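## Task

Take the foam block off the desk and set it on the counter. The task fails if any carton from the desk lands on the floor, or if the robot topples or is left leaning.

## Robot and tools

ROBOT. A four-wheel base (0.76 m long, 0.64 m wide) whose wheels all steer and drive. On it sits a Z-folding body (ankle, knee, waist pitch, plus waist roll and yaw), a head with a camera, and two 7-joint arms, each with a parallel gripper and a wrist camera. Loose objects may occasionally get nudged by something outside the robot.

FRAMES. Base frame: metres, origin on the floor below the base's turning centre, x forward, y left, z up. Hand positions, chest, head_camera_pose and answers from "where" are all in this frame. The odometry frame is the base frame as it stood when the scene began; base_odometry (heading in rad, + left) counts wheel turns only, so slip looks like travel. turned_by_wheels and turned_by_imu give rotation since the previous result. base_tilt is in degrees, forward and right positive, with about 2 degrees of error.

move. One action per call; "cameras" picks which images come back (head_camera, left_wrist_camera, right_wrist_camera, or all; [] for none). Allowed combinations: base and/or joints (optionally with speeds or min_time_s); target alone or with min_time_s; where alone. A call with nothing in it just reports state, images and the scene number.
- base: an object holding exactly one relative command, measured from the last reported base position: translate_m (metres, + forward, -4.5 to 4.5), strafe_m (metres, + left, -4.5 to 4.5) or rotate_rad (radians, + counter-clockwise seen from above, -3.2 to 3.2). The wheels re-aim first when the direction changes (up to about 1.1 s). The base keeps pushing if it hits something.
- joints: an object of absolute joint angles in radians, keyed by name (body_ankle_rad, body_knee_rad, body_waist_pitch_rad, body_waist_roll_rad, body_waist_yaw_rad, left_arm_joint1_rad to left_arm_joint7_rad, the right_arm equivalents, left_gripper_rad, right_gripper_rad, head_yaw_rad, head_roll_rad, head_pitch_rad). Each arm is addressed through its own keys; no combined list. Grippers run from 0 (open, pads 0.090 m apart) to -0.91 (shut); -0.45 gives about 0.050 m. Useful body presets as (ankle, knee, waist pitch): stand -0.8636, 1.434, -0.6306; tall -0.2, 0.4, -0.2; low -1, 2.3, -1.3; bow -0.9, 1.3, 0.2; lean -0.8636, 1.434, -0.194; stoop -0.4, 0.7, 0.2. Left arm rest: 1.759, -1.166, -1.575, -1.764, -0.427, 0, 0; left fold: 2.445, -1.518, -1.534, -2.102, -0.31, 0.586, 0.209. For the right arm, flip the sign of joints 1, 3, 5 and 7. |joint6|+|joint7| must stay at or below 1.87.
- target: an absolute hand pose for one hand. side is "left" or "right"; x, y, z in metres, base frame, each -3 to 3; pitch_deg from -30 to 95 (90 means fingers pointing down, 0 means level); heading_deg (0 means fingers point forward, + counter-clockwise); optional roll_deg (0 or 180 keep the jaw line level with the camera side up or down; omit it to let either way up be used); heading and roll each -360 to 360; optional arc true permits a checked curved path. The body stays still. Straight paths of up to 60 cm are used; an infeasible one is refused and nothing moves. On "short (part of ...)" repeat the same call.
- where: 1 to 12 integer pixel pairs [u, v] taken from the latest full head_camera image (u measured from the left edge, v from the top). It returns base-frame positions from depth or "no place". Must be the only action; no depth below 0.32 m, at image edges, or through clear things.
- speeds: per-action top speeds (translate/strafe 0.04-1.4 m/s; rotate 0.1-1.78 rad/s; body 0.1-1.21; head 0.3-2.5; grippers 0.1-8.5). min_time_s: 0.1 to 8 s minimum duration for arm and head moves. Arms top out at 0.5 rad/s.

wait: seconds 0 to 10, plus optional cameras. zoom_image: camera name and region [x0, y0, x1, y1] in pixels of that camera's newest image, no more than 504 by 504. read_manual: gives only licence texts. finished_scene: scene is the number of the scene being ended; it cannot be undone and should only be called once the item is resting on the counter. After ending the first scene, make no further calls in that reply.

RESULTS. "move" reads done or the most serious status. Per-part statuses: done, off_target (resting away from goal, possibly still pushing), contact_stop (arm blocked; the whole arm or body group halts and forgets its goal), time_out, not_followed (self-collision guard withheld targets), unfinished. Hand statuses: reached (within 10 mm and 2 degrees), short (with the error), or refused with a reason. left_hand/right_hand print position, angles, fingers_toward and jaws_along; near straight down, trust the vectors. A gripper stopping wider than commanded is holding something. A hand resting short of its goal after set-down means the object is touching a surface. arms_held 1 means both arms are frozen by collision detection; arm commands are refused until the load clears (open the hand, lower the object, or move base/body away). MOTOR HOT and OVER-TEMPERATURE FAULT warn of heat; TORQUE FAULT means a joint hit its load limit and that arm paused for 10 s.

AVOID. Do not tip the robot: never set ankle or knee to 0 alone from stand, and never drive while bent past bow, in stoop with both arms out, or with a heavy load on a stretched arm. Fold the unused arm before approaching furniture, and fold or unfold away from obstacles. Keep the arms from striking or pressing on each other. Do not knock cartons off the desk, let objects fall from height, slam into fixed or heavy things, or release something while it is moving. Loads above about 0.6 kg in a level hand can trigger a hold, so carry them with fingers pointing down. Keep dropped items away from the trough in the base.

Each tool is called after "Call:" as a command line: name --argument value for each argument, lists and objects as JSON in quotes; but a table of rows of numbers goes row by row, as --pt "numbers of a row", without its own name.

## Session

Call:
move --joints '{"head_yaw_rad": 1.2}' --speeds '{"head_yaw_rad": 2.5}' --cameras '["head_camera"]'

Call:
move --joints '{"head_yaw_rad": -1.2}' --speeds '{"head_yaw_rad": 2.5}' --cameras '["head_camera"]'

Call:
move --joints '{"head_yaw_rad": 0}' --speeds '{"head_yaw_rad": 2.5}' --cameras '["head_camera"]'

Scene clock: 1.03 s.
Joint torques (N m): left_arm=[-16.57 10.48 -5.85 -14.1 0.06 -2.46 0.01] | right_arm=[14.4 7.88 5.91 -14.35 -0.07 -2.22 0.07]
move: done
base_odometry: x=+0.000 y=+0.000 heading=+0.000
turned_by_wheels: +0.000
turned_by_imu: +0.000
base_tilt: forward=+0.1 right=+0.9
base_status: not commanded
joint_positions: body_ankle_rad=-0.864 body_knee_rad=+1.434 body_waist_pitch_rad=-0.631 body_waist_roll_rad=+0.000 body_waist_yaw_rad=+0.000 left_arm_joint1_rad=+1.723 left_arm_joint2_rad=-1.172 left_arm_joint3_rad=-1.590 left_arm_joint4_rad=-1.792 left_arm_joint5_rad=-0.442 left_arm_joint6_rad=-0.013 left_arm_joint7_rad=+0.012 left_gripper_rad=+0.000 right_arm_joint1_rad=-1.808 right_arm_joint2_rad=-1.183 right_arm_joint3_rad=+1.531 right_arm_joint4_rad=-1.729 right_arm_joint5_rad=+0.421 right_arm_joint6_rad=+0.076 right_arm_joint7_rad=+0.011 right_gripper_rad=+0.000 head_yaw_rad=+1.200 head_roll_rad=+0.000 head_pitch_rad=+0.000
joint_status: all done
arms_held: 0
arms_held_load: -
chest: x=+0.0060 y=+0.0000 z=+1.1944 quat_wxyz=(+1.000, +0.000, -0.030, +0.000) (m; base frame)
head_camera_pose: x=-0.0186 y=+0.1030 z=+1.5587 quat_wxyz=(+0.553, -0.812, +0.122, -0.140) (m; base frame)
left_hand: x=+0.6100 y=+0.3243 z=+0.9900 quat_wxyz=(+0.037, +0.659, -0.005, +0.751) pitch_deg=-7.6 heading_deg=-3.2 roll_deg=+177.6 fingers_toward=(+0.99, -0.06, +0.13) jaws_along=(-0.06, -1.00, +0.04) (m; base frame)
right_hand: x=+0.5850 y=-0.2948 z=+0.8629 quat_wxyz=(+0.053, -0.748, -0.023, -0.661) pitch_deg=+6.9 heading_deg=+6.4 roll_deg=+182.8 fingers_toward=(+0.99, +0.11, -0.12) jaws_along=(+0.10, -0.99, -0.05) (m; base frame)
pictures: head_camera
camera_calibration:
head_camera: T_world_to_cam=[[0.930981, -0.35326, 0.0920925, -0.0898024], [-0.0434298, -0.357642, -0.932848, 1.49004], [0.362474, 0.864465, -0.3483, 0.46057], [0, 0, 0, 1]] pos_world=[-0.0186286, 0.103029, 1.55866]

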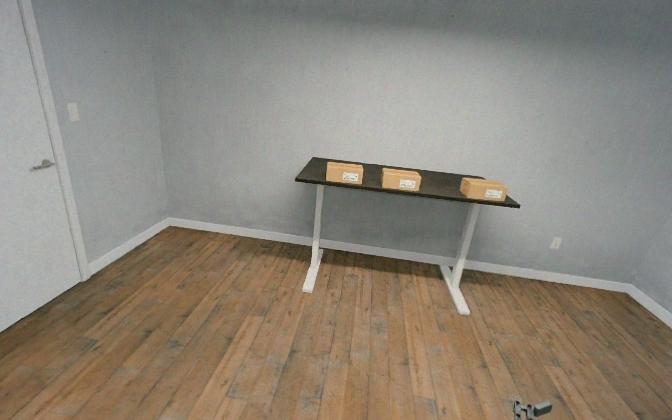

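Scene clock: 2.53 s.
Joint torques (N m): left_arm=[-16.47 9.96 -5.82 -13.98 0.02 -2.48 0] | right_arm=[14.55 7.02 5.75 -14.41 0.14 -2.33 0.05]
move: done
base_odometry: x=+0.000 y=+0.000 heading=+0.000
turned_by_wheels: +0.000
turned_by_imu: +0.000
base_tilt: forward=+0.1 right=+0.8
base_status: not commanded
joint_positions: body_ankle_rad=-0.864 body_knee_rad=+1.434 body_waist_pitch_rad=-0.631 body_waist_roll_rad=+0.000 body_waist_yaw_rad=+0.000 left_arm_joint1_rad=+1.723 left_arm_joint2_rad=-1.172 left_arm_joint3_rad=-1.590 left_arm_joint4_rad=-1.792 left_arm_joint5_rad=-0.442 left_arm_joint6_rad=-0.013 left_arm_joint7_rad=+0.012 left_gripper_rad=+0.000 right_arm_joint1_rad=-1.808 right_arm_joint2_rad=-1.183 right_arm_joint3_rad=+1.531 right_arm_joint4_rad=-1.729 right_arm_joint5_rad=+0.421 right_arm_joint6_rad=+0.076 right_arm_joint7_rad=+0.011 right_gripper_rad=+0.000 head_yaw_rad=-1.200 head_roll_rad=+0.000 head_pitch_rad=+0.000
joint_status: all done
arms_held: 0
arms_held_load: -
chest: x=+0.0060 y=+0.0000 z=+1.1944 quat_wxyz=(+1.000, +0.000, -0.030, +0.000) (m; base frame)
head_camera_pose: x=+0.0329 y=-0.0830 z=+1.5618 quat_wxyz=(+0.116, -0.149, +0.808, -0.559) (m; base frame)
left_hand: x=+0.6100 y=+0.3243 z=+0.9900 quat_wxyz=(+0.037, +0.659, -0.005, +0.751) pitch_deg=-7.6 heading_deg=-3.2 roll_deg=+177.6 fingers_toward=(+0.99, -0.06, +0.13) jaws_along=(-0.06, -1.00, +0.04) (m; base frame)
right_hand: x=+0.5850 y=-0.2948 z=+0.8629 quat_wxyz=(+0.053, -0.748, -0.023, -0.661) pitch_deg=+6.9 heading_deg=+6.4 roll_deg=+182.8 fingers_toward=(+0.99, +0.11, -0.12) jaws_along=(+0.10, -0.99, -0.05) (m; base frame)
pictures: head_camera
camera_calibration:
head_camera: T_world_to_cam=[[-0.928615, -0.370488, -0.0203345, 0.0315423], [-0.111584, 0.331106, -0.936973, 1.49446], [0.35387, -0.867817, -0.348811, 0.461125], [0, 0, 0, 1]] pos_world=[0.0328699, -0.0829685, 1.56176]

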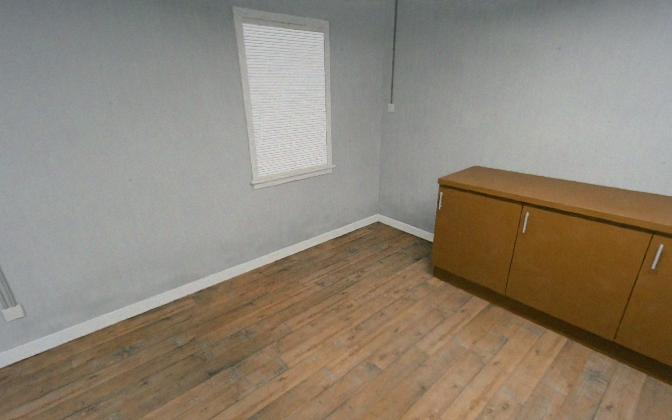

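Scene clock: 3.57 s.
Joint torques (N m): left_arm=[-16.59 10.52 -5.8 -14.05 0.15 -2.45 0.07] | right_arm=[14.49 7.63 5.89 -14.32 0.04 -2.32 -0.03]
move: done
base_odometry: x=+0.000 y=+0.000 heading=+0.000
turned_by_wheels: +0.000
turned_by_imu: +0.000
base_tilt: forward=+0.1 right=+0.9
base_status: not commanded
joint_positions: body_ankle_rad=-0.864 body_knee_rad=+1.434 body_waist_pitch_rad=-0.631 body_waist_roll_rad=+0.000 body_waist_yaw_rad=+0.000 left_arm_joint1_rad=+1.723 left_arm_joint2_rad=-1.172 left_arm_joint3_rad=-1.590 left_arm_joint4_rad=-1.792 left_arm_joint5_rad=-0.442 left_arm_joint6_rad=-0.013 left_arm_joint7_rad=+0.012 left_gripper_rad=+0.000 right_arm_joint1_rad=-1.808 right_arm_joint2_rad=-1.183 right_arm_joint3_rad=+1.531 right_arm_joint4_rad=-1.729 right_arm_joint5_rad=+0.421 right_arm_joint6_rad=+0.076 right_arm_joint7_rad=+0.011 right_gripper_rad=+0.000 head_yaw_rad=+0.000 head_roll_rad=+0.000 head_pitch_rad=+0.000
joint_status: all done
arms_held: 0
arms_held_load: -
chest: x=+0.0060 y=+0.0000 z=+1.1944 quat_wxyz=(+1.000, +0.000, -0.030, +0.000) (m; base frame)
head_camera_pose: x=+0.0707 y=+0.0277 z=+1.5640 quat_wxyz=(+0.405, -0.582, +0.563, -0.423) (m; base frame)
left_hand: x=+0.6100 y=+0.3243 z=+0.9900 quat_wxyz=(+0.037, +0.659, -0.005, +0.751) pitch_deg=-7.6 heading_deg=-3.2 roll_deg=+177.6 fingers_toward=(+0.99, -0.06, +0.13) jaws_along=(-0.06, -1.00, +0.04) (m; base frame)
right_hand: x=+0.5850 y=-0.2948 z=+0.8629 quat_wxyz=(+0.053, -0.748, -0.023, -0.661) pitch_deg=+6.9 heading_deg=+6.4 roll_deg=+182.8 fingers_toward=(+0.99, +0.11, -0.12) jaws_along=(+0.10, -0.99, -0.05) (m; base frame)
pictures: head_camera
camera_calibration:
head_camera: T_world_to_cam=[[0.00731608, -0.999309, 0.0364415, -0.0297875], [-0.312814, -0.0369006, -0.949097, 1.50757], [0.949786, -0.00445574, -0.312868, 0.422394], [0, 0, 0, 1]] pos_world=[0.0706222, 0.0277453, 1.56407]

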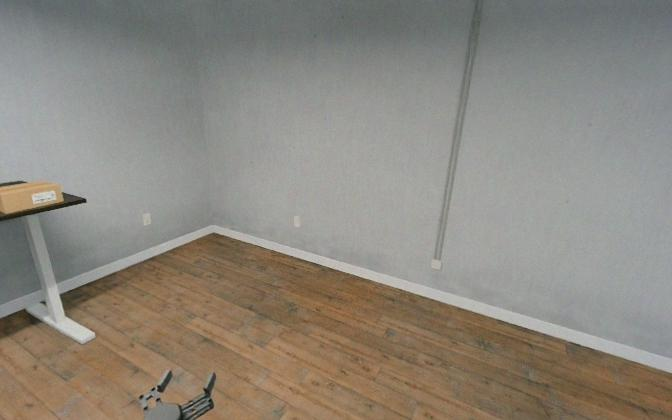

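Call:
move --joints '{"head_yaw_rad": -1.4}' --speeds '{"head_yaw_rad": 2.5}' --cameras '["head_camera"]'

Call:
move --pt "365 195" --pt "430 207" --pt "600 220" --pt "500 265" --pt "424 170" --pt "590 190"

Call:
move --joints '{"head_yaw_rad": 1.2}' --speeds '{"head_yaw_rad": 2.5}' --cameras '["head_camera"]'

Call:
move --pt "299 179" --pt "515 203" --pt "344 172" --pt "401 180" --pt "483 190" --pt "345 162" --pt "315 162" --pt "480 178" --pt "440 190" --pt "370 170"

Call:
zoom_image --camera "head_camera" --region '[280, 130, 540, 230]'

Scene clock: 6.57 s.
Joint torques (N m): left_arm=[-16.41 10.58 -5.82 -14.02 0.04 -2.5 0.1] | right_arm=[14.58 7.37 5.95 -14.54 0.11 -2.35 0.13]
move: done
base_odometry: x=+0.000 y=+0.000 heading=+0.000
turned_by_wheels: +0.000
turned_by_imu: +0.000
base_tilt: forward=+0.1 right=+0.8
base_status: not commanded
joint_positions: body_ankle_rad=-0.864 body_knee_rad=+1.434 body_waist_pitch_rad=-0.631 body_waist_roll_rad=+0.000 body_waist_yaw_rad=+0.000 left_arm_joint1_rad=+1.723 left_arm_joint2_rad=-1.172 left_arm_joint3_rad=-1.590 left_arm_joint4_rad=-1.792 left_arm_joint5_rad=-0.442 left_arm_joint6_rad=-0.013 left_arm_joint7_rad=+0.012 left_gripper_rad=+0.000 right_arm_joint1_rad=-1.808 right_arm_joint2_rad=-1.183 right_arm_joint3_rad=+1.531 right_arm_joint4_rad=-1.729 right_arm_joint5_rad=+0.421 right_arm_joint6_rad=+0.076 right_arm_joint7_rad=+0.011 right_gripper_rad=+0.000 head_yaw_rad=-1.400 head_roll_rad=+0.000 head_pitch_rad=+0.000
joint_status: all done
arms_held: 0
arms_held_load: -
chest: x=+0.0060 y=+0.0000 z=+1.1944 quat_wxyz=(+1.000, +0.000, -0.030, +0.000) (m; base frame)
head_camera_pose: x=+0.0152 y=-0.0936 z=+1.5607 quat_wxyz=(+0.060, -0.067, +0.822, -0.563) (m; base frame)
left_hand: x=+0.6100 y=+0.3243 z=+0.9900 quat_wxyz=(+0.037, +0.659, -0.005, +0.751) pitch_deg=-7.6 heading_deg=-3.2 roll_deg=+177.6 fingers_toward=(+0.99, -0.06, +0.13) jaws_along=(-0.06, -1.00, +0.04) (m; base frame)
right_hand: x=+0.5850 y=-0.2948 z=+0.8629 quat_wxyz=(+0.053, -0.748, -0.023, -0.661) pitch_deg=+6.9 heading_deg=+6.4 roll_deg=+182.8 fingers_toward=(+0.99, +0.11, -0.12) jaws_along=(+0.10, -0.99, -0.05) (m; base frame)
pictures: head_camera
camera_calibration:
head_camera: T_world_to_cam=[[-0.983628, -0.178646, -0.0236803, 0.0351145], [-0.042532, 0.357831, -0.932817, 1.49006], [0.175118, -0.916539, -0.359571, 0.472702], [0, 0, 0, 1]] pos_world=[0.0151364, -0.0936666, 1.56076]

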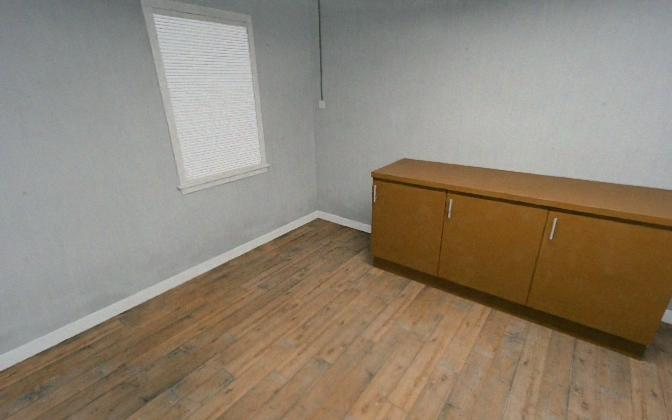

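Scene clock: 6.57 s.
Joint torques (N m): left_arm=[-16.41 10.58 -5.82 -14.02 0.04 -2.5 0.1] | right_arm=[14.58 7.37 5.95 -14.54 0.11 -2.35 0.13]
base_odometry: x=+0.000 y=+0.000 heading=+0.000
turned_by_wheels: +0.000
turned_by_imu: +0.000
base_tilt: forward=+0.1 right=+0.8
where, head_camera: pixel (365, 195): x +0.308, y -3.296, z +0.482; pixel (430, 207): x -0.244, y -2.318, z +0.738; pixel (600, 220): x -1.099, y -1.940, z +0.842; pixel (500, 265): x -0.702, y -2.118, z +0.421; pixel (424, 170): x -0.210, y -2.610, z +0.934; pixel (590, 190): x -1.163, y -2.212, z +0.929. By the robot's depth camera.
base_status: not commanded
joint_positions: body_ankle_rad=-0.864 body_knee_rad=+1.434 body_waist_pitch_rad=-0.631 body_waist_roll_rad=+0.000 body_waist_yaw_rad=+0.000 left_arm_joint1_rad=+1.723 left_arm_joint2_rad=-1.172 left_arm_joint3_rad=-1.590 left_arm_joint4_rad=-1.792 left_arm_joint5_rad=-0.442 left_arm_joint6_rad=-0.013 left_arm_joint7_rad=+0.012 left_gripper_rad=+0.000 right_arm_joint1_rad=-1.808 right_arm_joint2_rad=-1.183 right_arm_joint3_rad=+1.531 right_arm_joint4_rad=-1.729 right_arm_joint5_rad=+0.421 right_arm_joint6_rad=+0.076 right_arm_joint7_rad=+0.011 right_gripper_rad=+0.000 head_yaw_rad=-1.400 head_roll_rad=+0.000 head_pitch_rad=+0.000
joint_status: all done
arms_held: 0
arms_held_load: -
chest: x=+0.0060 y=+0.0000 z=+1.1944 quat_wxyz=(+1.000, +0.000, -0.030, +0.000) (m; base frame)
head_camera_pose: x=+0.0152 y=-0.0936 z=+1.5607 quat_wxyz=(+0.060, -0.067, +0.822, -0.563) (m; base frame)
left_hand: x=+0.6100 y=+0.3243 z=+0.9900 quat_wxyz=(+0.037, +0.659, -0.005, +0.751) pitch_deg=-7.6 heading_deg=-3.2 roll_deg=+177.6 fingers_toward=(+0.99, -0.06, +0.13) jaws_along=(-0.06, -1.00, +0.04) (m; base frame)
right_hand: x=+0.5850 y=-0.2948 z=+0.8629 quat_wxyz=(+0.053, -0.748, -0.023, -0.661) pitch_deg=+6.9 heading_deg=+6.4 roll_deg=+182.8 fingers_toward=(+0.99, +0.11, -0.12) jaws_along=(+0.10, -0.99, -0.05) (m; base frame)
pictures: none

Scene clock: 8.17 s.
Joint torques (N m): left_arm=[-16.6 10.14 -5.71 -14 0 -2.43 -0.01] | right_arm=[14.93 7.4 5.81 -14.61 0.11 -2.25 0.01]
move: done
base_odometry: x=+0.000 y=+0.000 heading=+0.000
turned_by_wheels: +0.000
turned_by_imu: +0.000
base_tilt: forward=+0.1 right=+0.8
base_status: not commanded
joint_positions: body_ankle_rad=-0.864 body_knee_rad=+1.434 body_waist_pitch_rad=-0.631 body_waist_roll_rad=+0.000 body_waist_yaw_rad=+0.000 left_arm_joint1_rad=+1.723 left_arm_joint2_rad=-1.172 left_arm_joint3_rad=-1.590 left_arm_joint4_rad=-1.792 left_arm_joint5_rad=-0.442 left_arm_joint6_rad=-0.013 left_arm_joint7_rad=+0.012 left_gripper_rad=+0.000 right_arm_joint1_rad=-1.808 right_arm_joint2_rad=-1.183 right_arm_joint3_rad=+1.531 right_arm_joint4_rad=-1.729 right_arm_joint5_rad=+0.421 right_arm_joint6_rad=+0.076 right_arm_joint7_rad=+0.011 right_gripper_rad=+0.000 head_yaw_rad=+1.200 head_roll_rad=+0.000 head_pitch_rad=+0.000
joint_status: all done
arms_held: 0
arms_held_load: -
chest: x=+0.0060 y=+0.0000 z=+1.1944 quat_wxyz=(+1.000, +0.000, -0.030, +0.000) (m; base frame)
head_camera_pose: x=-0.0186 y=+0.1030 z=+1.5587 quat_wxyz=(+0.553, -0.812, +0.122, -0.140) (m; base frame)
left_hand: x=+0.6100 y=+0.3243 z=+0.9900 quat_wxyz=(+0.037, +0.659, -0.005, +0.751) pitch_deg=-7.6 heading_deg=-3.2 roll_deg=+177.6 fingers_toward=(+0.99, -0.06, +0.13) jaws_along=(-0.06, -1.00, +0.04) (m; base frame)
right_hand: x=+0.5850 y=-0.2948 z=+0.8629 quat_wxyz=(+0.053, -0.748, -0.023, -0.661) pitch_deg=+6.9 heading_deg=+6.4 roll_deg=+182.8 fingers_toward=(+0.99, +0.11, -0.12) jaws_along=(+0.10, -0.99, -0.05) (m; base frame)
pictures: head_camera
camera_calibration:
head_camera: T_world_to_cam=[[0.930981, -0.35326, 0.0920925, -0.0898024], [-0.0434298, -0.357642, -0.932848, 1.49004], [0.362474, 0.864465, -0.3483, 0.46057], [0, 0, 0, 1]] pos_world=[-0.0186286, 0.103029, 1.55866]

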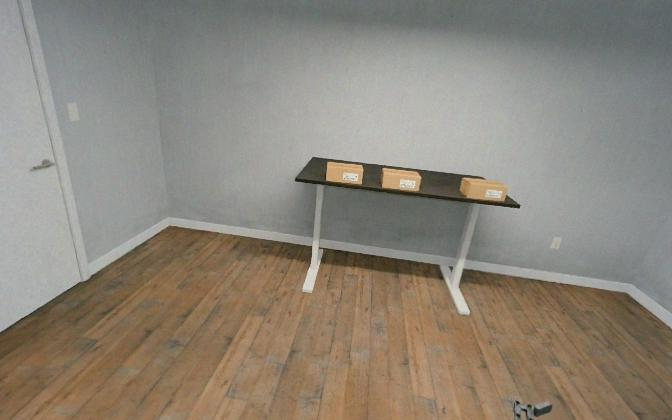

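Scene clock: 8.17 s.
Joint torques (N m): left_arm=[-16.6 10.14 -5.71 -14 0 -2.43 -0.01] | right_arm=[14.93 7.4 5.81 -14.61 0.11 -2.25 0.01]
base_odometry: x=+0.000 y=+0.000 heading=+0.000
turned_by_wheels: +0.000
turned_by_imu: +0.000
base_tilt: forward=+0.1 right=+0.8
where, head_camera: pixel (299, 179): x +0.554, y +2.161, z +0.966; pixel (515, 203): x +1.878, y +1.552, z +0.961; pixel (344, 172): x +0.825, y +2.033, z +1.048; pixel (401, 180): x +1.174, y +1.873, z +1.035; pixel (483, 190): x +1.655, y +1.634, z +1.031; pixel (345, 162): x +1.095, y +2.651, z +0.975; pixel (315, 162): x +0.816, y +2.637, z +0.975; pixel (480, 178): x +2.101, y +2.104, z +0.976; pixel (440, 190): x +1.486, y +1.843, z +0.968; pixel (370, 170): x +1.181, y +2.337, z +0.984. By the robot's depth camera.
base_status: not commanded
joint_positions: body_ankle_rad=-0.864 body_knee_rad=+1.434 body_waist_pitch_rad=-0.631 body_waist_roll_rad=+0.000 body_waist_yaw_rad=+0.000 left_arm_joint1_rad=+1.723 left_arm_joint2_rad=-1.172 left_arm_joint3_rad=-1.590 left_arm_joint4_rad=-1.792 left_arm_joint5_rad=-0.442 left_arm_joint6_rad=-0.013 left_arm_joint7_rad=+0.012 left_gripper_rad=+0.000 right_arm_joint1_rad=-1.808 right_arm_joint2_rad=-1.183 right_arm_joint3_rad=+1.531 right_arm_joint4_rad=-1.729 right_arm_joint5_rad=+0.421 right_arm_joint6_rad=+0.076 right_arm_joint7_rad=+0.011 right_gripper_rad=+0.000 head_yaw_rad=+1.200 head_roll_rad=+0.000 head_pitch_rad=+0.000
joint_status: all done
arms_held: 0
arms_held_load: -
chest: x=+0.0060 y=+0.0000 z=+1.1944 quat_wxyz=(+1.000, +0.000, -0.030, +0.000) (m; base frame)
head_camera_pose: x=-0.0186 y=+0.1030 z=+1.5587 quat_wxyz=(+0.553, -0.812, +0.122, -0.140) (m; base frame)
left_hand: x=+0.6100 y=+0.3243 z=+0.9900 quat_wxyz=(+0.037, +0.659, -0.005, +0.751) pitch_deg=-7.6 heading_deg=-3.2 roll_deg=+177.6 fingers_toward=(+0.99, -0.06, +0.13) jaws_along=(-0.06, -1.00, +0.04) (m; base frame)
right_hand: x=+0.5850 y=-0.2948 z=+0.8629 quat_wxyz=(+0.053, -0.748, -0.023, -0.661) pitch_deg=+6.9 heading_deg=+6.4 roll_deg=+182.8 fingers_toward=(+0.99, +0.11, -0.12) jaws_along=(+0.10, -0.99, -0.05) (m; base frame)
pictures: none

Scaled by 1.938.

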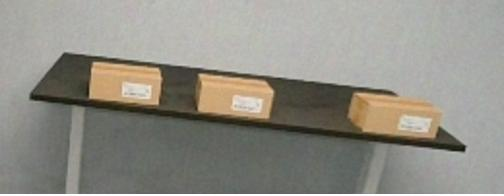

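Call:
move --base '{"rotate_rad": 1.14}' --joints '{"head_yaw_rad": 0, "head_pitch_rad": 0.2, "body_ankle_rad": -0.2, "body_knee_rad": 0.4, "body_waist_pitch_rad": -0.2}' --speeds '{"rotate_rad": 1.2, "body_knee_rad": 0.6}'

Call:
move --base '{"translate_m": 1.2}' --speeds '{"translate_m": 0.7}' --cameras '["all"]'

Call:
zoom_image --camera "head_camera" --region '[0, 100, 504, 420]'

Call:
zoom_image --camera "head_camera" --region '[300, 100, 671, 420]'

Scene clock: 13.03 s.
Joint torques (N m): left_arm=[-15.12 10.17 -5.53 -14.14 0.2 -2.5 0.07] | right_arm=[11.81 7.15 5.97 -13.98 -0.15 -2.28 0.08]
move: done
base_odometry: x=+0.000 y=+0.000 heading=+1.140
turned_by_wheels: +1.140
turned_by_imu: +1.132
base_tilt: forward=+0.2 right=+0.8
base_status: done
joint_positions: body_ankle_rad=-0.200 body_knee_rad=+0.400 body_waist_pitch_rad=-0.200 body_waist_roll_rad=+0.000 body_waist_yaw_rad=+0.000 left_arm_joint1_rad=+1.723 left_arm_joint2_rad=-1.172 left_arm_joint3_rad=-1.591 left_arm_joint4_rad=-1.792 left_arm_joint5_rad=-0.442 left_arm_joint6_rad=-0.013 left_arm_joint7_rad=+0.012 left_gripper_rad=+0.000 right_arm_joint1_rad=-1.806 right_arm_joint2_rad=-1.182 right_arm_joint3_rad=+1.530 right_arm_joint4_rad=-1.730 right_arm_joint5_rad=+0.421 right_arm_joint6_rad=+0.076 right_arm_joint7_rad=+0.011 right_gripper_rad=+0.000 head_yaw_rad=+0.000 head_roll_rad=+0.000 head_pitch_rad=+0.200
joint_status: all done
arms_held: 0
arms_held_load: -
chest: x=+0.1059 y=+0.0000 z=+1.3667 quat_wxyz=(+1.000, +0.000, +0.000, +0.000) (m; base frame)
head_camera_pose: x=+0.2121 y=+0.0277 z=+1.7105 quat_wxyz=(+0.329, -0.632, +0.611, -0.344) (m; base frame)
left_hand: x=+0.6965 y=+0.3247 z=+1.1264 quat_wxyz=(+0.036, +0.681, -0.003, +0.731) pitch_deg=-4.1 heading_deg=-3.1 roll_deg=+177.4 fingers_toward=(+1.00, -0.05, +0.07) jaws_along=(-0.06, -1.00, +0.04) (m; base frame)
right_hand: x=+0.6647 y=-0.2946 z=+1.0022 quat_wxyz=(+0.053, -0.767, -0.022, -0.639) pitch_deg=+10.2 heading_deg=+6.5 roll_deg=+183.1 fingers_toward=(+0.98, +0.11, -0.18) jaws_along=(+0.10, -0.99, -0.05) (m; base frame)
pictures: none

Scene clock: 17.80 s.
Joint torques (N m): left_arm=[-14.45 10.45 -5.75 -14.17 0 -2.5 0.02] | right_arm=[13.23 7.07 5.72 -14.36 0.15 -2.33 0.02]
move: done
base_odometry: x=+0.498 y=+1.092 heading=+1.142
turned_by_wheels: +0.002
turned_by_imu: +0.000
base_tilt: forward=+0.1 right=+0.8
base_status: done
joint_positions: body_ankle_rad=-0.200 body_knee_rad=+0.400 body_waist_pitch_rad=-0.200 body_waist_roll_rad=+0.000 body_waist_yaw_rad=+0.000 left_arm_joint1_rad=+1.722 left_arm_joint2_rad=-1.172 left_arm_joint3_rad=-1.590 left_arm_joint4_rad=-1.792 left_arm_joint5_rad=-0.442 left_arm_joint6_rad=-0.013 left_arm_joint7_rad=+0.012 left_gripper_rad=+0.000 right_arm_joint1_rad=-1.807 right_arm_joint2_rad=-1.182 right_arm_joint3_rad=+1.531 right_arm_joint4_rad=-1.729 right_arm_joint5_rad=+0.421 right_arm_joint6_rad=+0.076 right_arm_joint7_rad=+0.011 right_gripper_rad=+0.000 head_yaw_rad=+0.000 head_roll_rad=+0.000 head_pitch_rad=+0.200
joint_status: not commanded
arms_held: 0
arms_held_load: -
chest: x=+0.1062 y=+0.0000 z=+1.3667 quat_wxyz=(+1.000, +0.000, +0.000, +0.000) (m; base frame)
head_camera_pose: x=+0.2125 y=+0.0277 z=+1.7104 quat_wxyz=(+0.329, -0.632, +0.611, -0.344) (m; base frame)
left_hand: x=+0.6969 y=+0.3244 z=+1.1267 quat_wxyz=(+0.037, +0.681, -0.004, +0.731) pitch_deg=-4.1 heading_deg=-3.2 roll_deg=+177.4 fingers_toward=(+1.00, -0.06, +0.07) jaws_along=(-0.06, -1.00, +0.04) (m; base frame)
right_hand: x=+0.6645 y=-0.2949 z=+1.0016 quat_wxyz=(+0.053, -0.767, -0.022, -0.639) pitch_deg=+10.2 heading_deg=+6.4 roll_deg=+183.1 fingers_toward=(+0.98, +0.11, -0.18) jaws_along=(+0.10, -0.99, -0.05) (m; base frame)
pictures: head_camera, left_wrist_camera, right_wrist_camera
camera_calibration:
head_camera: T_world_to_cam=[[0.0163485, -0.999316, 0.0331602, -0.0325669], [-0.546816, -0.0367014, -0.836448, 1.54794], [0.837093, -0.00445786, -0.547043, 0.757887], [0, 0, 0, 1]] pos_world=[0.212549, 0.0276455, 1.71045]
left_wrist_camera: T_world_to_cam=[[0.0530431, 0.997491, -0.0468921, -0.314518], [-0.531517, 0.0679556, 0.844317, -0.587958], [0.845385, -0.0198613, 0.533788, -1.05225], [0, 0, 0, 1]] pos_world=[0.593727, 0.332785, 1.04335]
right_wrist_camera: T_world_to_cam=[[-0.117341, 0.992465, 0.0352675, 0.330396], [-0.351344, -0.0747037, 0.933261, -0.716783], [0.928864, 0.0971189, 0.357463, -0.808425], [0, 0, 0, 1]] pos_world=[0.537848, -0.30294, 0.946276]

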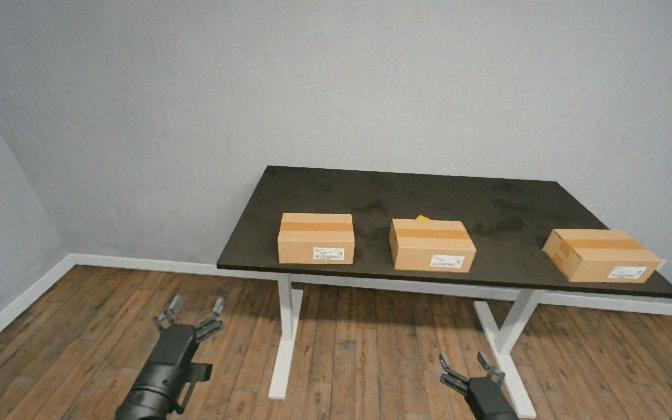

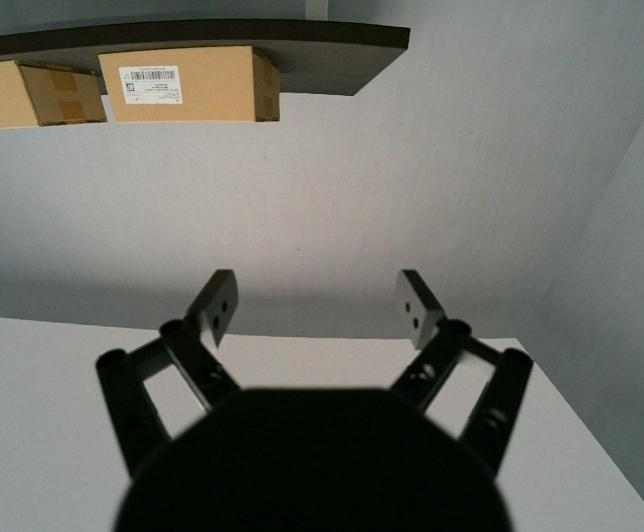

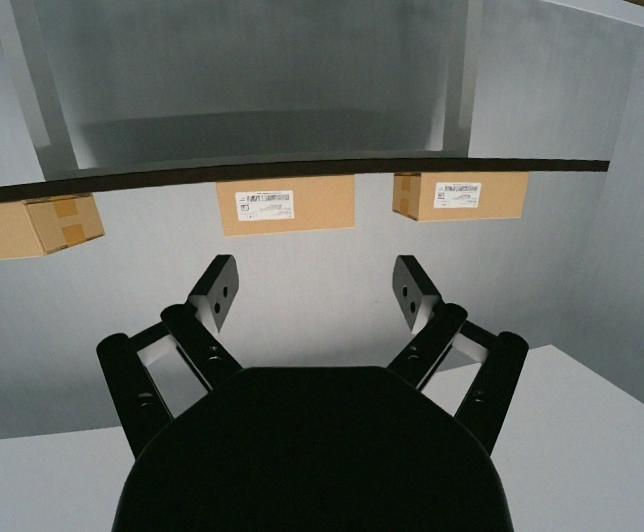

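Scaled by 1.000.

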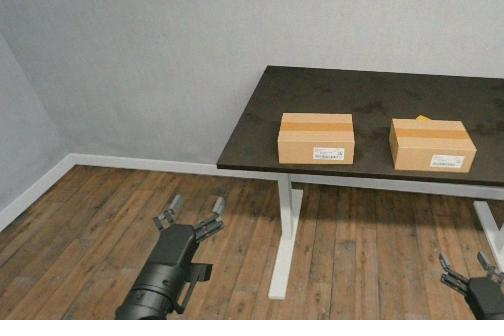

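Scaled by 1.358.

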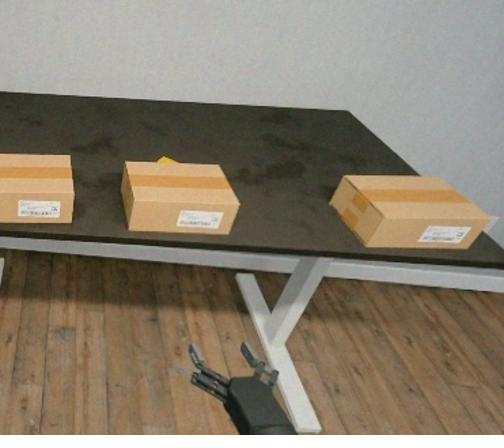

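Call:
move --pt "423 217" --pt "395 220" --pt "463 222" --pt "397 268" --pt "474 268" --pt "430 233" --pt "350 270" --pt "420 200"

Scene clock: 18.93 s.
Joint torques (N m): left_arm=[-14.92 10.05 -5.63 -14.16 0.04 -2.53 0.05] | right_arm=[12.32 7.17 5.76 -14.2 -0.02 -2.33 0.05]
base_odometry: x=+0.498 y=+1.092 heading=+1.142
turned_by_wheels: +0.000
turned_by_imu: +0.000
base_tilt: forward=+0.2 right=+0.8
where, head_camera: pixel (423, 217): x +1.247, y -0.318, z +1.015; pixel (395, 220): x +1.144, y -0.188, z +1.067; pixel (463, 222): x +1.301, y -0.504, z +0.960; pixel (397, 268): x +1.005, y -0.189, z +0.969; pixel (474, 268): x +1.028, y -0.456, z +0.960; pixel (430, 233): x +1.081, y -0.298, z +1.062; pixel (350, 270): x +0.989, y -0.032, z +0.967; pixel (420, 200): x +1.456, y -0.358, z +0.965. By the robot's depth camera.
base_status: done
joint_positions: body_ankle_rad=-0.200 body_knee_rad=+0.400 body_waist_pitch_rad=-0.200 body_waist_roll_rad=+0.000 body_waist_yaw_rad=+0.000 left_arm_joint1_rad=+1.722 left_arm_joint2_rad=-1.172 left_arm_joint3_rad=-1.590 left_arm_joint4_rad=-1.792 left_arm_joint5_rad=-0.442 left_arm_joint6_rad=-0.013 left_arm_joint7_rad=+0.012 left_gripper_rad=+0.000 right_arm_joint1_rad=-1.807 right_arm_joint2_rad=-1.182 right_arm_joint3_rad=+1.531 right_arm_joint4_rad=-1.729 right_arm_joint5_rad=+0.421 right_arm_joint6_rad=+0.076 right_arm_joint7_rad=+0.011 right_gripper_rad=+0.000 head_yaw_rad=+0.000 head_roll_rad=+0.000 head_pitch_rad=+0.200
joint_status: not commanded
arms_held: 0
arms_held_load: -
chest: x=+0.1062 y=+0.0000 z=+1.3667 quat_wxyz=(+1.000, +0.000, +0.000, +0.000) (m; base frame)
head_camera_pose: x=+0.2125 y=+0.0277 z=+1.7104 quat_wxyz=(+0.329, -0.632, +0.611, -0.344) (m; base frame)
left_hand: x=+0.6969 y=+0.3244 z=+1.1267 quat_wxyz=(+0.037, +0.681, -0.004, +0.731) pitch_deg=-4.1 heading_deg=-3.2 roll_deg=+177.4 fingers_toward=(+1.00, -0.06, +0.07) jaws_along=(-0.06, -1.00, +0.04) (m; base frame)
right_hand: x=+0.6645 y=-0.2949 z=+1.0016 quat_wxyz=(+0.053, -0.767, -0.022, -0.639) pitch_deg=+10.2 heading_deg=+6.4 roll_deg=+183.1 fingers_toward=(+0.98, +0.11, -0.18) jaws_along=(+0.10, -0.99, -0.05) (m; base frame)
pictures: none

Call:
move --joints '{"body_ankle_rad": -0.4, "body_knee_rad": 0.7, "body_waist_pitch_rad": 0.2, "head_pitch_rad": 0.0, "left_arm_joint1_rad": 2.445, "left_arm_joint2_rad": -1.518, "left_arm_joint3_rad": -1.534, "left_arm_joint4_rad": -2.102, "left_arm_joint5_rad": -0.31, "left_arm_joint6_rad": 0.586, "left_arm_joint7_rad": 0.209}'

Call:
move --target '{"side": "right", "x": 0.8, "y": -0.32, "z": 1.2, "pitch_deg": 90, "heading_deg": 0, "arc": true}' --cameras '["all"]'

Scene clock: 26.07 s.
Joint torques (N m): left_arm=[16.51 -0.63 0.63 -8.76 0.44 -0.08 0.42] | right_arm=[-2.45 5.43 3.99 -11.39 -0.05 -1.81 0.15]
move: done
base_odometry: x=+0.498 y=+1.092 heading=+1.142
turned_by_wheels: +0.000
turned_by_imu: -0.001
base_tilt: forward=+0.2 right=+0.8
base_status: not commanded
joint_positions: body_ankle_rad=-0.400 body_knee_rad=+0.700 body_waist_pitch_rad=+0.200 body_waist_roll_rad=+0.000 body_waist_yaw_rad=+0.000 left_arm_joint1_rad=+2.442 left_arm_joint2_rad=-1.515 left_arm_joint3_rad=-1.534 left_arm_joint4_rad=-2.101 left_arm_joint5_rad=-0.311 left_arm_joint6_rad=+0.585 left_arm_joint7_rad=+0.208 left_gripper_rad=+0.000 right_arm_joint1_rad=-1.807 right_arm_joint2_rad=-1.182 right_arm_joint3_rad=+1.531 right_arm_joint4_rad=-1.729 right_arm_joint5_rad=+0.421 right_arm_joint6_rad=+0.076 right_arm_joint7_rad=+0.011 right_gripper_rad=+0.000 head_yaw_rad=+0.000 head_roll_rad=+0.000 head_pitch_rad=+0.000
joint_status: all done
arms_held: 0
arms_held_load: -
chest: x=+0.2935 y=+0.0000 z=+1.2801 quat_wxyz=(+0.969, +0.000, +0.247, +0.000) (m; base frame)
head_camera_pose: x=+0.5447 y=+0.0277 z=+1.5589 quat_wxyz=(+0.234, -0.677, +0.653, -0.246) (m; base frame)
left_hand: x=+0.2451 y=+0.2406 z=+0.6617 quat_wxyz=(+0.006, +0.993, +0.099, +0.056) pitch_deg=+83.5 heading_deg=-0.2 roll_deg=+168.4 fingers_toward=(+0.11, +0.00, -0.99) jaws_along=(+0.20, -0.98, +0.02) (m; base frame)
right_hand: x=+0.6086 y=-0.2950 z=+0.6921 quat_wxyz=(+0.057, -0.901, -0.008, -0.429) pitch_deg=+38.7 heading_deg=+8.1 roll_deg=+187.0 fingers_toward=(+0.77, +0.11, -0.62) jaws_along=(+0.06, -0.99, -0.10) (m; base frame)
pictures: none

Scene clock: 26.37 s.
Joint torques (N m): left_arm=[16.42 -0.99 0.45 -8.71 0.49 -0.08 0.41] | right_arm=[-1.92 5.24 3.91 -11.6 0.23 -1.81 0.13]
move: refused
base_odometry: x=+0.498 y=+1.092 heading=+1.142
turned_by_wheels: +0.000
turned_by_imu: +0.000
base_tilt: forward=+0.2 right=+0.8
base_status: not commanded
joint_positions: body_ankle_rad=-0.400 body_knee_rad=+0.700 body_waist_pitch_rad=+0.200 body_waist_roll_rad=+0.000 body_waist_yaw_rad=+0.000 left_arm_joint1_rad=+2.442 left_arm_joint2_rad=-1.515 left_arm_joint3_rad=-1.534 left_arm_joint4_rad=-2.101 left_arm_joint5_rad=-0.311 left_arm_joint6_rad=+0.585 left_arm_joint7_rad=+0.208 left_gripper_rad=+0.000 right_arm_joint1_rad=-1.807 right_arm_joint2_rad=-1.182 right_arm_joint3_rad=+1.531 right_arm_joint4_rad=-1.729 right_arm_joint5_rad=+0.421 right_arm_joint6_rad=+0.076 right_arm_joint7_rad=+0.011 right_gripper_rad=+0.000 head_yaw_rad=+0.000 head_roll_rad=+0.000 head_pitch_rad=+0.000
joint_status: not commanded
arms_held: 0
arms_held_load: -
chest: x=+0.2935 y=+0.0000 z=+1.2801 quat_wxyz=(+0.969, +0.000, +0.247, +0.000) (m; base frame)
head_camera_pose: x=+0.5447 y=+0.0277 z=+1.5589 quat_wxyz=(+0.234, -0.677, +0.653, -0.246) (m; base frame)
left_hand: x=+0.2451 y=+0.2406 z=+0.6617 quat_wxyz=(+0.006, +0.993, +0.099, +0.056) pitch_deg=+83.5 heading_deg=-0.2 roll_deg=+168.4 fingers_toward=(+0.11, +0.00, -0.99) jaws_along=(+0.20, -0.98, +0.02) (m; base frame)
right_hand: x=+0.6086 y=-0.2950 z=+0.6921 quat_wxyz=(+0.057, -0.901, -0.008, -0.429) pitch_deg=+38.7 heading_deg=+8.1 roll_deg=+187.0 fingers_toward=(+0.77, +0.11, -0.62) jaws_along=(+0.06, -0.99, -0.10) (m; base frame)
right_hand_status: refused: no posture of the arm gets there (right_arm_joint5_rad would come within 0.1 rad of its limit): the closest leaves the hand 275 mm and 53.1 deg from the pose. Nothing moved. A plan exists at "pitch_deg" 60 (an arc).
pictures: head_camera, left_wrist_camera, right_wrist_camera
camera_calibration:
head_camera: T_world_to_cam=[[0.0252729, -0.999319, 0.0268682, -0.0280255], [-0.769455, -0.0366038, -0.637652, 1.4142], [0.638201, -0.00455858, -0.769856, 0.852607], [0, 0, 0, 1]] pos_world=[0.54474, 0.0276455, 1.55891]
left_wrist_camera: T_world_to_cam=[[-0.198932, 0.979858, -0.0174674, -0.182217], [0.805459, 0.173627, 0.566647, -0.599181], [0.558266, 0.0986549, -0.823776, 0.516334], [0, 0, 0, 1]] pos_world=[0.158116, 0.231642, 0.761684]
right_wrist_camera: T_world_to_cam=[[-0.0858799, 0.992485, 0.0871726, 0.279803], [0.138937, -0.0747107, 0.987479, -0.783499], [0.98657, 0.0969161, -0.131477, -0.342529], [0, 0, 0, 1]] pos_world=[0.470816, -0.303039, 0.704263]

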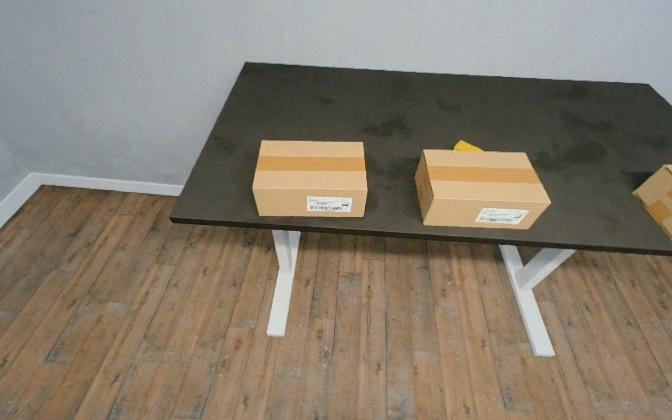

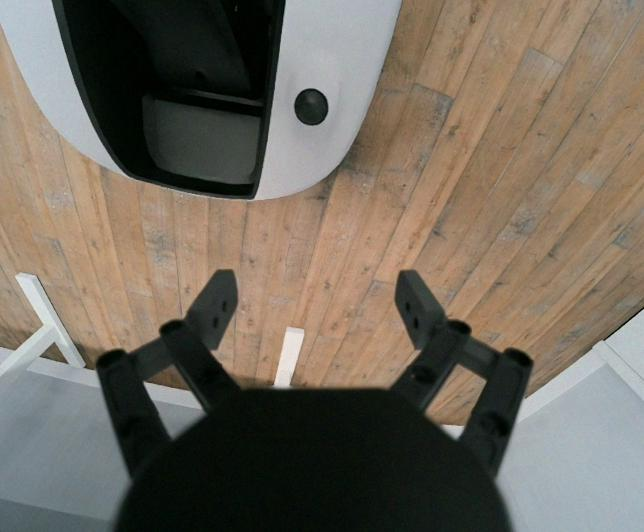

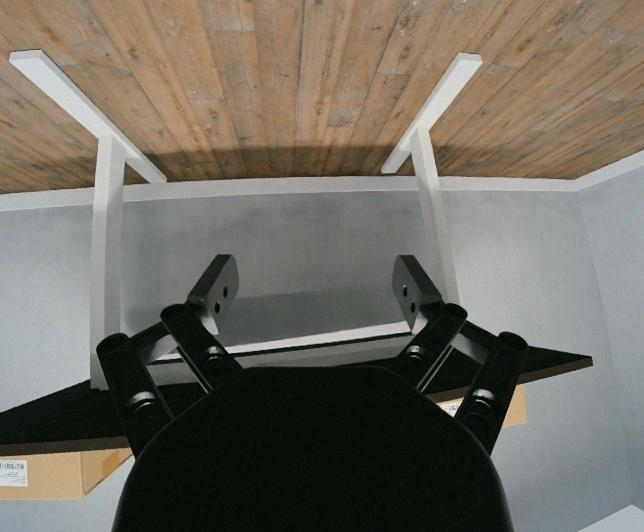

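Call:
move --target '{"side": "right", "x": 0.8, "y": -0.38, "z": 1.13, "pitch_deg": 60, "heading_deg": 0, "arc": true}' --cameras '["head_camera"]'

Call:
move --pt "465 145" --pt "458 147" --pt "479 149" --pt "420 172" --pt "425 222" --pt "538 224" --pt "526 153" --pt "427 150"

Call:
zoom_image --camera "head_camera" --region '[400, 100, 600, 250]'

Scene clock: 35.47 s.
Joint torques (N m): left_arm=[16.02 -0.03 0.5 -8.7 0.41 -0.08 0.33] | right_arm=[24.53 -8.22 -0.43 12.59 0.61 -0.9 0.37]
move: done
base_odometry: x=+0.498 y=+1.092 heading=+1.142
turned_by_wheels: +0.000
turned_by_imu: -0.001
base_tilt: forward=+0.2 right=+0.8
base_status: not commanded
joint_positions: body_ankle_rad=-0.400 body_knee_rad=+0.700 body_waist_pitch_rad=+0.200 body_waist_roll_rad=+0.000 body_waist_yaw_rad=+0.000 left_arm_joint1_rad=+2.443 left_arm_joint2_rad=-1.516 left_arm_joint3_rad=-1.534 left_arm_joint4_rad=-2.101 left_arm_joint5_rad=-0.311 left_arm_joint6_rad=+0.585 left_arm_joint7_rad=+0.208 left_gripper_rad=+0.000 right_arm_joint1_rad=+1.750 right_arm_joint2_rad=-1.487 right_arm_joint3_rad=-1.941 right_arm_joint4_rad=-1.823 right_arm_joint5_rad=+2.810 right_arm_joint6_rad=+0.404 right_arm_joint7_rad=+0.365 right_gripper_rad=+0.000 head_yaw_rad=+0.000 head_roll_rad=+0.000 head_pitch_rad=+0.000
joint_status: not commanded
arms_held: 0
arms_held_load: -
chest: x=+0.2935 y=+0.0000 z=+1.2801 quat_wxyz=(+0.969, +0.000, +0.247, +0.000) (m; base frame)
head_camera_pose: x=+0.5447 y=+0.0277 z=+1.5589 quat_wxyz=(+0.234, -0.677, +0.653, -0.246) (m; base frame)
left_hand: x=+0.2446 y=+0.2405 z=+0.6617 quat_wxyz=(+0.006, +0.993, +0.100, +0.056) pitch_deg=+83.6 heading_deg=-0.1 roll_deg=+168.4 fingers_toward=(+0.11, +0.00, -0.99) jaws_along=(+0.20, -0.98, +0.02) (m; base frame)
right_hand: x=+0.7998 y=-0.3803 z=+1.1285 quat_wxyz=(+0.000, -0.966, +0.000, -0.258) pitch_deg=+60.1 heading_deg=+0.0 roll_deg=+180.0 fingers_toward=(+0.50, +0.00, -0.87) jaws_along=(+0.00, -1.00, +0.00) (m; base frame)
right_hand_status: reached (checked arc, to end with the hand's camera side down, planned for 7.5 s): 2 mm and 0.1 deg off.
pictures: head_camera
camera_calibration:
head_camera: T_world_to_cam=[[0.0252695, -0.999319, 0.0268722, -0.0280274], [-0.769365, -0.0366044, -0.63776, 1.41425], [0.638309, -0.00455864, -0.769766, 0.852472], [0, 0, 0, 1]] pos_world=[0.54464, 0.0276455, 1.55891]

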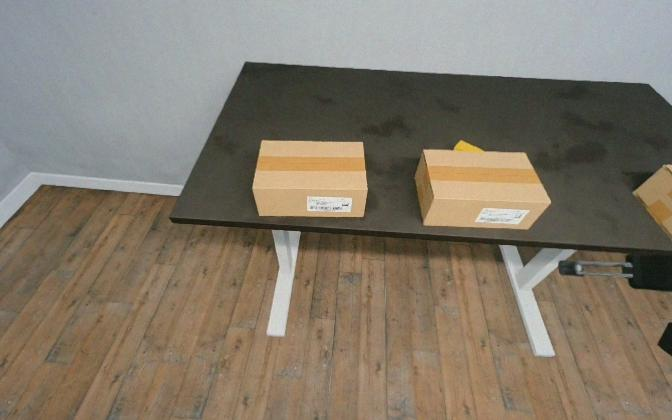

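Scene clock: 35.47 s.
Joint torques (N m): left_arm=[16.02 -0.03 0.5 -8.7 0.41 -0.08 0.33] | right_arm=[24.53 -8.22 -0.43 12.59 0.61 -0.9 0.37]
base_odometry: x=+0.498 y=+1.092 heading=+1.142
turned_by_wheels: +0.000
turned_by_imu: +0.000
base_tilt: forward=+0.2 right=+0.8
where, head_camera: pixel (465, 145): x +1.249, y -0.323, z +1.005; pixel (458, 147): x +1.240, y -0.302, z +1.004; pixel (479, 149): x +1.234, y -0.357, z +1.005; pixel (420, 172): x +1.129, y -0.181, z +1.012; pixel (425, 222): x +1.004, y -0.184, z +0.972; pixel (538, 224): x +1.021, y -0.460, z +0.958; pixel (526, 153): x +1.278, y -0.521, z +0.962; pixel (427, 150): x +1.157, y -0.191, z +1.059. By the robot's depth camera.
base_status: not commanded
joint_positions: body_ankle_rad=-0.400 body_knee_rad=+0.700 body_waist_pitch_rad=+0.200 body_waist_roll_rad=+0.000 body_waist_yaw_rad=+0.000 left_arm_joint1_rad=+2.443 left_arm_joint2_rad=-1.516 left_arm_joint3_rad=-1.534 left_arm_joint4_rad=-2.101 left_arm_joint5_rad=-0.311 left_arm_joint6_rad=+0.585 left_arm_joint7_rad=+0.208 left_gripper_rad=+0.000 right_arm_joint1_rad=+1.750 right_arm_joint2_rad=-1.487 right_arm_joint3_rad=-1.941 right_arm_joint4_rad=-1.823 right_arm_joint5_rad=+2.810 right_arm_joint6_rad=+0.404 right_arm_joint7_rad=+0.365 right_gripper_rad=+0.000 head_yaw_rad=+0.000 head_roll_rad=+0.000 head_pitch_rad=+0.000
joint_status: not commanded
arms_held: 0
arms_held_load: -
chest: x=+0.2935 y=+0.0000 z=+1.2801 quat_wxyz=(+0.969, +0.000, +0.247, +0.000) (m; base frame)
head_camera_pose: x=+0.5447 y=+0.0277 z=+1.5589 quat_wxyz=(+0.234, -0.677, +0.653, -0.246) (m; base frame)
left_hand: x=+0.2446 y=+0.2405 z=+0.6617 quat_wxyz=(+0.006, +0.993, +0.100, +0.056) pitch_deg=+83.6 heading_deg=-0.1 roll_deg=+168.4 fingers_toward=(+0.11, +0.00, -0.99) jaws_along=(+0.20, -0.98, +0.02) (m; base frame)
right_hand: x=+0.7998 y=-0.3803 z=+1.1285 quat_wxyz=(+0.000, -0.966, +0.000, -0.258) pitch_deg=+60.1 heading_deg=+0.0 roll_deg=+180.0 fingers_toward=(+0.50, +0.00, -0.87) jaws_along=(+0.00, -1.00, +0.00) (m; base frame)
right_hand_status: reached (checked arc, to end with the hand's camera side down, planned for 7.5 s): 2 mm and 0.1 deg off.
pictures: none

Scaled by 2.520.

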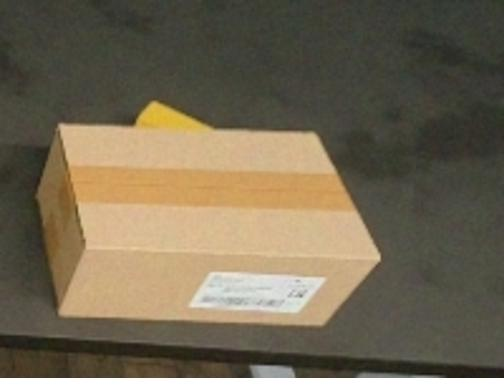

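Call:
move --target '{"side": "right", "x": 0.8, "y": -0.32, "z": 1.14, "pitch_deg": 85, "heading_deg": 0, "roll_deg": 0, "arc": true}' --cameras '["head_camera"]'

Scene clock: 37.50 s.
Joint torques (N m): left_arm=[15.98 -0.03 0.61 -8.63 0.28 -0.1 0.36] | right_arm=[24.42 -8.06 -0.35 12.5 0.89 -0.96 0.39]
move: refused
base_odometry: x=+0.498 y=+1.092 heading=+1.142
turned_by_wheels: +0.000
turned_by_imu: +0.000
base_tilt: forward=+0.3 right=+0.8
base_status: not commanded
joint_positions: body_ankle_rad=-0.400 body_knee_rad=+0.700 body_waist_pitch_rad=+0.200 body_waist_roll_rad=+0.000 body_waist_yaw_rad=+0.000 left_arm_joint1_rad=+2.443 left_arm_joint2_rad=-1.516 left_arm_joint3_rad=-1.534 left_arm_joint4_rad=-2.101 left_arm_joint5_rad=-0.311 left_arm_joint6_rad=+0.585 left_arm_joint7_rad=+0.208 left_gripper_rad=+0.000 right_arm_joint1_rad=+1.750 right_arm_joint2_rad=-1.487 right_arm_joint3_rad=-1.941 right_arm_joint4_rad=-1.823 right_arm_joint5_rad=+2.810 right_arm_joint6_rad=+0.404 right_arm_joint7_rad=+0.365 right_gripper_rad=+0.000 head_yaw_rad=+0.000 head_roll_rad=+0.000 head_pitch_rad=+0.000
joint_status: not commanded
arms_held: 0
arms_held_load: -
chest: x=+0.2935 y=+0.0000 z=+1.2801 quat_wxyz=(+0.969, +0.000, +0.247, +0.000) (m; base frame)
head_camera_pose: x=+0.5447 y=+0.0277 z=+1.5589 quat_wxyz=(+0.234, -0.677, +0.653, -0.246) (m; base frame)
left_hand: x=+0.2446 y=+0.2405 z=+0.6617 quat_wxyz=(+0.006, +0.993, +0.100, +0.056) pitch_deg=+83.6 heading_deg=-0.1 roll_deg=+168.4 fingers_toward=(+0.11, +0.00, -0.99) jaws_along=(+0.20, -0.98, +0.02) (m; base frame)
right_hand: x=+0.7998 y=-0.3803 z=+1.1285 quat_wxyz=(+0.000, -0.966, +0.000, -0.258) pitch_deg=+60.1 heading_deg=+0.0 roll_deg=+180.0 fingers_toward=(+0.50, +0.00, -0.87) jaws_along=(+0.00, -1.00, +0.00) (m; base frame)
right_hand_status: refused: the best posture that gets there brings the right wrist within 0.00 rad of the stop that joints 6 and 7 share (needs 0.10 rad clear). Nothing moved. A plan exists at "pitch_deg" 75 (an arc).
pictures: head_camera
camera_calibration:
head_camera: T_world_to_cam=[[0.0252695, -0.999319, 0.0268722, -0.0280274], [-0.769365, -0.0366044, -0.63776, 1.41425], [0.638309, -0.00455864, -0.769766, 0.852472], [0, 0, 0, 1]] pos_world=[0.54464, 0.0276455, 1.55891]

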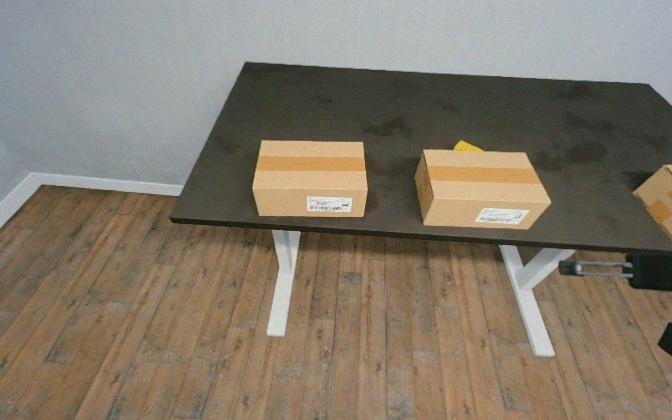

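Call:
move --target '{"side": "right", "x": 0.8, "y": -0.34, "z": 1.17, "pitch_deg": 75, "heading_deg": 0, "roll_deg": 0, "arc": true}'

Call:
move --base '{"translate_m": 0.3}' --cameras '["head_camera", "right_wrist_camera"]'

Scene clock: 46.07 s.
Joint torques (N m): left_arm=[15.99 -0.46 0.54 -8.63 0.41 -0.09 0.3] | right_arm=[26.01 -4.29 -2.85 13.62 -0.14 0.23 -0.44]
move: done
base_odometry: x=+0.498 y=+1.092 heading=+1.142
turned_by_wheels: +0.000
turned_by_imu: -0.001
base_tilt: forward=+0.3 right=+0.9
base_status: not commanded
joint_positions: body_ankle_rad=-0.400 body_knee_rad=+0.700 body_waist_pitch_rad=+0.200 body_waist_roll_rad=+0.000 body_waist_yaw_rad=+0.000 left_arm_joint1_rad=+2.443 left_arm_joint2_rad=-1.516 left_arm_joint3_rad=-1.534 left_arm_joint4_rad=-2.101 left_arm_joint5_rad=-0.311 left_arm_joint6_rad=+0.585 left_arm_joint7_rad=+0.208 left_gripper_rad=+0.000 right_arm_joint1_rad=+1.612 right_arm_joint2_rad=-1.636 right_arm_joint3_rad=-1.946 right_arm_joint4_rad=-1.446 right_arm_joint5_rad=-0.391 right_arm_joint6_rad=-0.911 right_arm_joint7_rad=-0.618 right_gripper_rad=+0.000 head_yaw_rad=+0.000 head_roll_rad=+0.000 head_pitch_rad=+0.000
joint_status: not commanded
arms_held: 0
arms_held_load: -
chest: x=+0.2935 y=+0.0000 z=+1.2801 quat_wxyz=(+0.969, +0.000, +0.247, +0.000) (m; base frame)
head_camera_pose: x=+0.5447 y=+0.0277 z=+1.5589 quat_wxyz=(+0.234, -0.677, +0.653, -0.246) (m; base frame)
left_hand: x=+0.2446 y=+0.2405 z=+0.6617 quat_wxyz=(+0.006, +0.993, +0.100, +0.056) pitch_deg=+83.6 heading_deg=-0.1 roll_deg=+168.4 fingers_toward=(+0.11, +0.00, -0.99) jaws_along=(+0.20, -0.98, +0.02) (m; base frame)
right_hand: x=+0.8003 y=-0.3403 z=+1.1707 quat_wxyz=(-0.132, +0.000, -0.991, -0.001) pitch_deg=+74.8 heading_deg=+0.3 roll_deg=+0.4 fingers_toward=(+0.26, +0.00, -0.97) jaws_along=(+0.00, +1.00, +0.00) (m; base frame)
right_hand_status: reached (checked arc, to end with the hand's camera side forward, planned for 6.8 s): 1 mm and 0.2 deg off.
pictures: none

Scene clock: 48.77 s.
Joint torques (N m): left_arm=[15.85 -0.15 0.58 -7.77 0.39 -0.2 0.38] | right_arm=[28.69 -3.91 -2.86 13.15 0.11 0.27 -0.45]
move: done
base_odometry: x=+0.622 y=+1.365 heading=+1.143
turned_by_wheels: +0.001
turned_by_imu: +0.000
base_tilt: forward=+0.3 right=+0.9
base_status: done
joint_positions: body_ankle_rad=-0.400 body_knee_rad=+0.700 body_waist_pitch_rad=+0.200 body_waist_roll_rad=+0.000 body_waist_yaw_rad=+0.000 left_arm_joint1_rad=+2.444 left_arm_joint2_rad=-1.516 left_arm_joint3_rad=-1.534 left_arm_joint4_rad=-2.103 left_arm_joint5_rad=-0.311 left_arm_joint6_rad=+0.585 left_arm_joint7_rad=+0.208 left_gripper_rad=+0.000 right_arm_joint1_rad=+1.608 right_arm_joint2_rad=-1.637 right_arm_joint3_rad=-1.946 right_arm_joint4_rad=-1.446 right_arm_joint5_rad=-0.391 right_arm_joint6_rad=-0.912 right_arm_joint7_rad=-0.618 right_gripper_rad=+0.000 head_yaw_rad=+0.000 head_roll_rad=+0.000 head_pitch_rad=+0.000
joint_status: not commanded
arms_held: 0
arms_held_load: -
chest: x=+0.2937 y=+0.0000 z=+1.2800 quat_wxyz=(+0.969, +0.000, +0.248, +0.000) (m; base frame)
head_camera_pose: x=+0.5451 y=+0.0277 z=+1.5587 quat_wxyz=(+0.234, -0.677, +0.653, -0.246) (m; base frame)
left_hand: x=+0.2450 y=+0.2404 z=+0.6620 quat_wxyz=(+0.006, +0.993, +0.100, +0.056) pitch_deg=+83.5 heading_deg=-0.2 roll_deg=+168.3 fingers_toward=(+0.11, +0.00, -0.99) jaws_along=(+0.20, -0.98, +0.02) (m; base frame)
right_hand: x=+0.8001 y=-0.3403 z=+1.1684 quat_wxyz=(-0.129, +0.000, -0.992, +0.000) pitch_deg=+75.1 heading_deg=+0.2 roll_deg=+0.2 fingers_toward=(+0.26, +0.00, -0.97) jaws_along=(+0.00, +1.00, +0.00) (m; base frame)
pictures: head_camera, right_wrist_camera
camera_calibration:
head_camera: T_world_to_cam=[[0.0252812, -0.99932, 0.0268583, -0.0280168], [-0.769684, -0.0366023, -0.637375, 1.414], [0.637925, -0.00455875, -0.770085, 0.85277], [0, 0, 0, 1]] pos_world=[0.545039, 0.0276455, 1.55871]
right_wrist_camera: T_world_to_cam=[[0.0161015, -0.99975, 0.0155196, -0.376167], [-0.959752, -0.011101, 0.280628, 0.442791], [-0.280386, -0.0194135, -0.959691, 1.47729], [0, 0, 0, 1]] pos_world=[0.845239, -0.342478, 1.29932]

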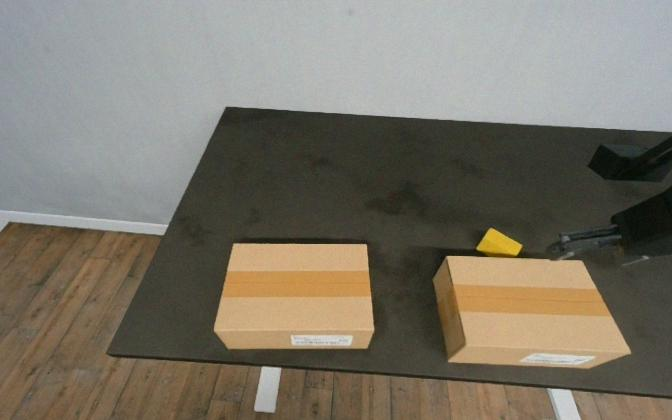

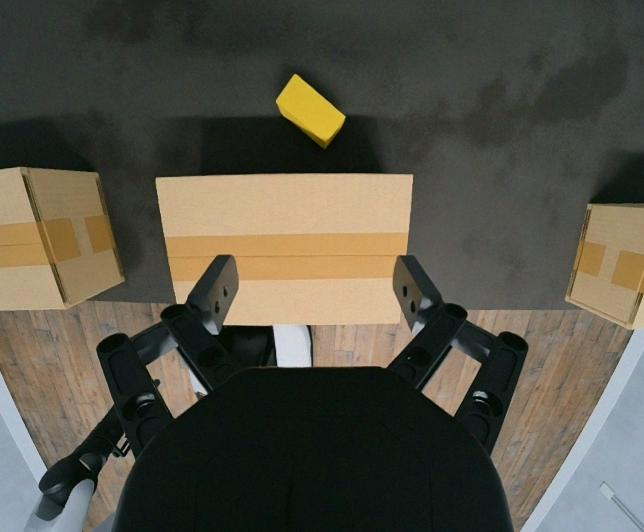

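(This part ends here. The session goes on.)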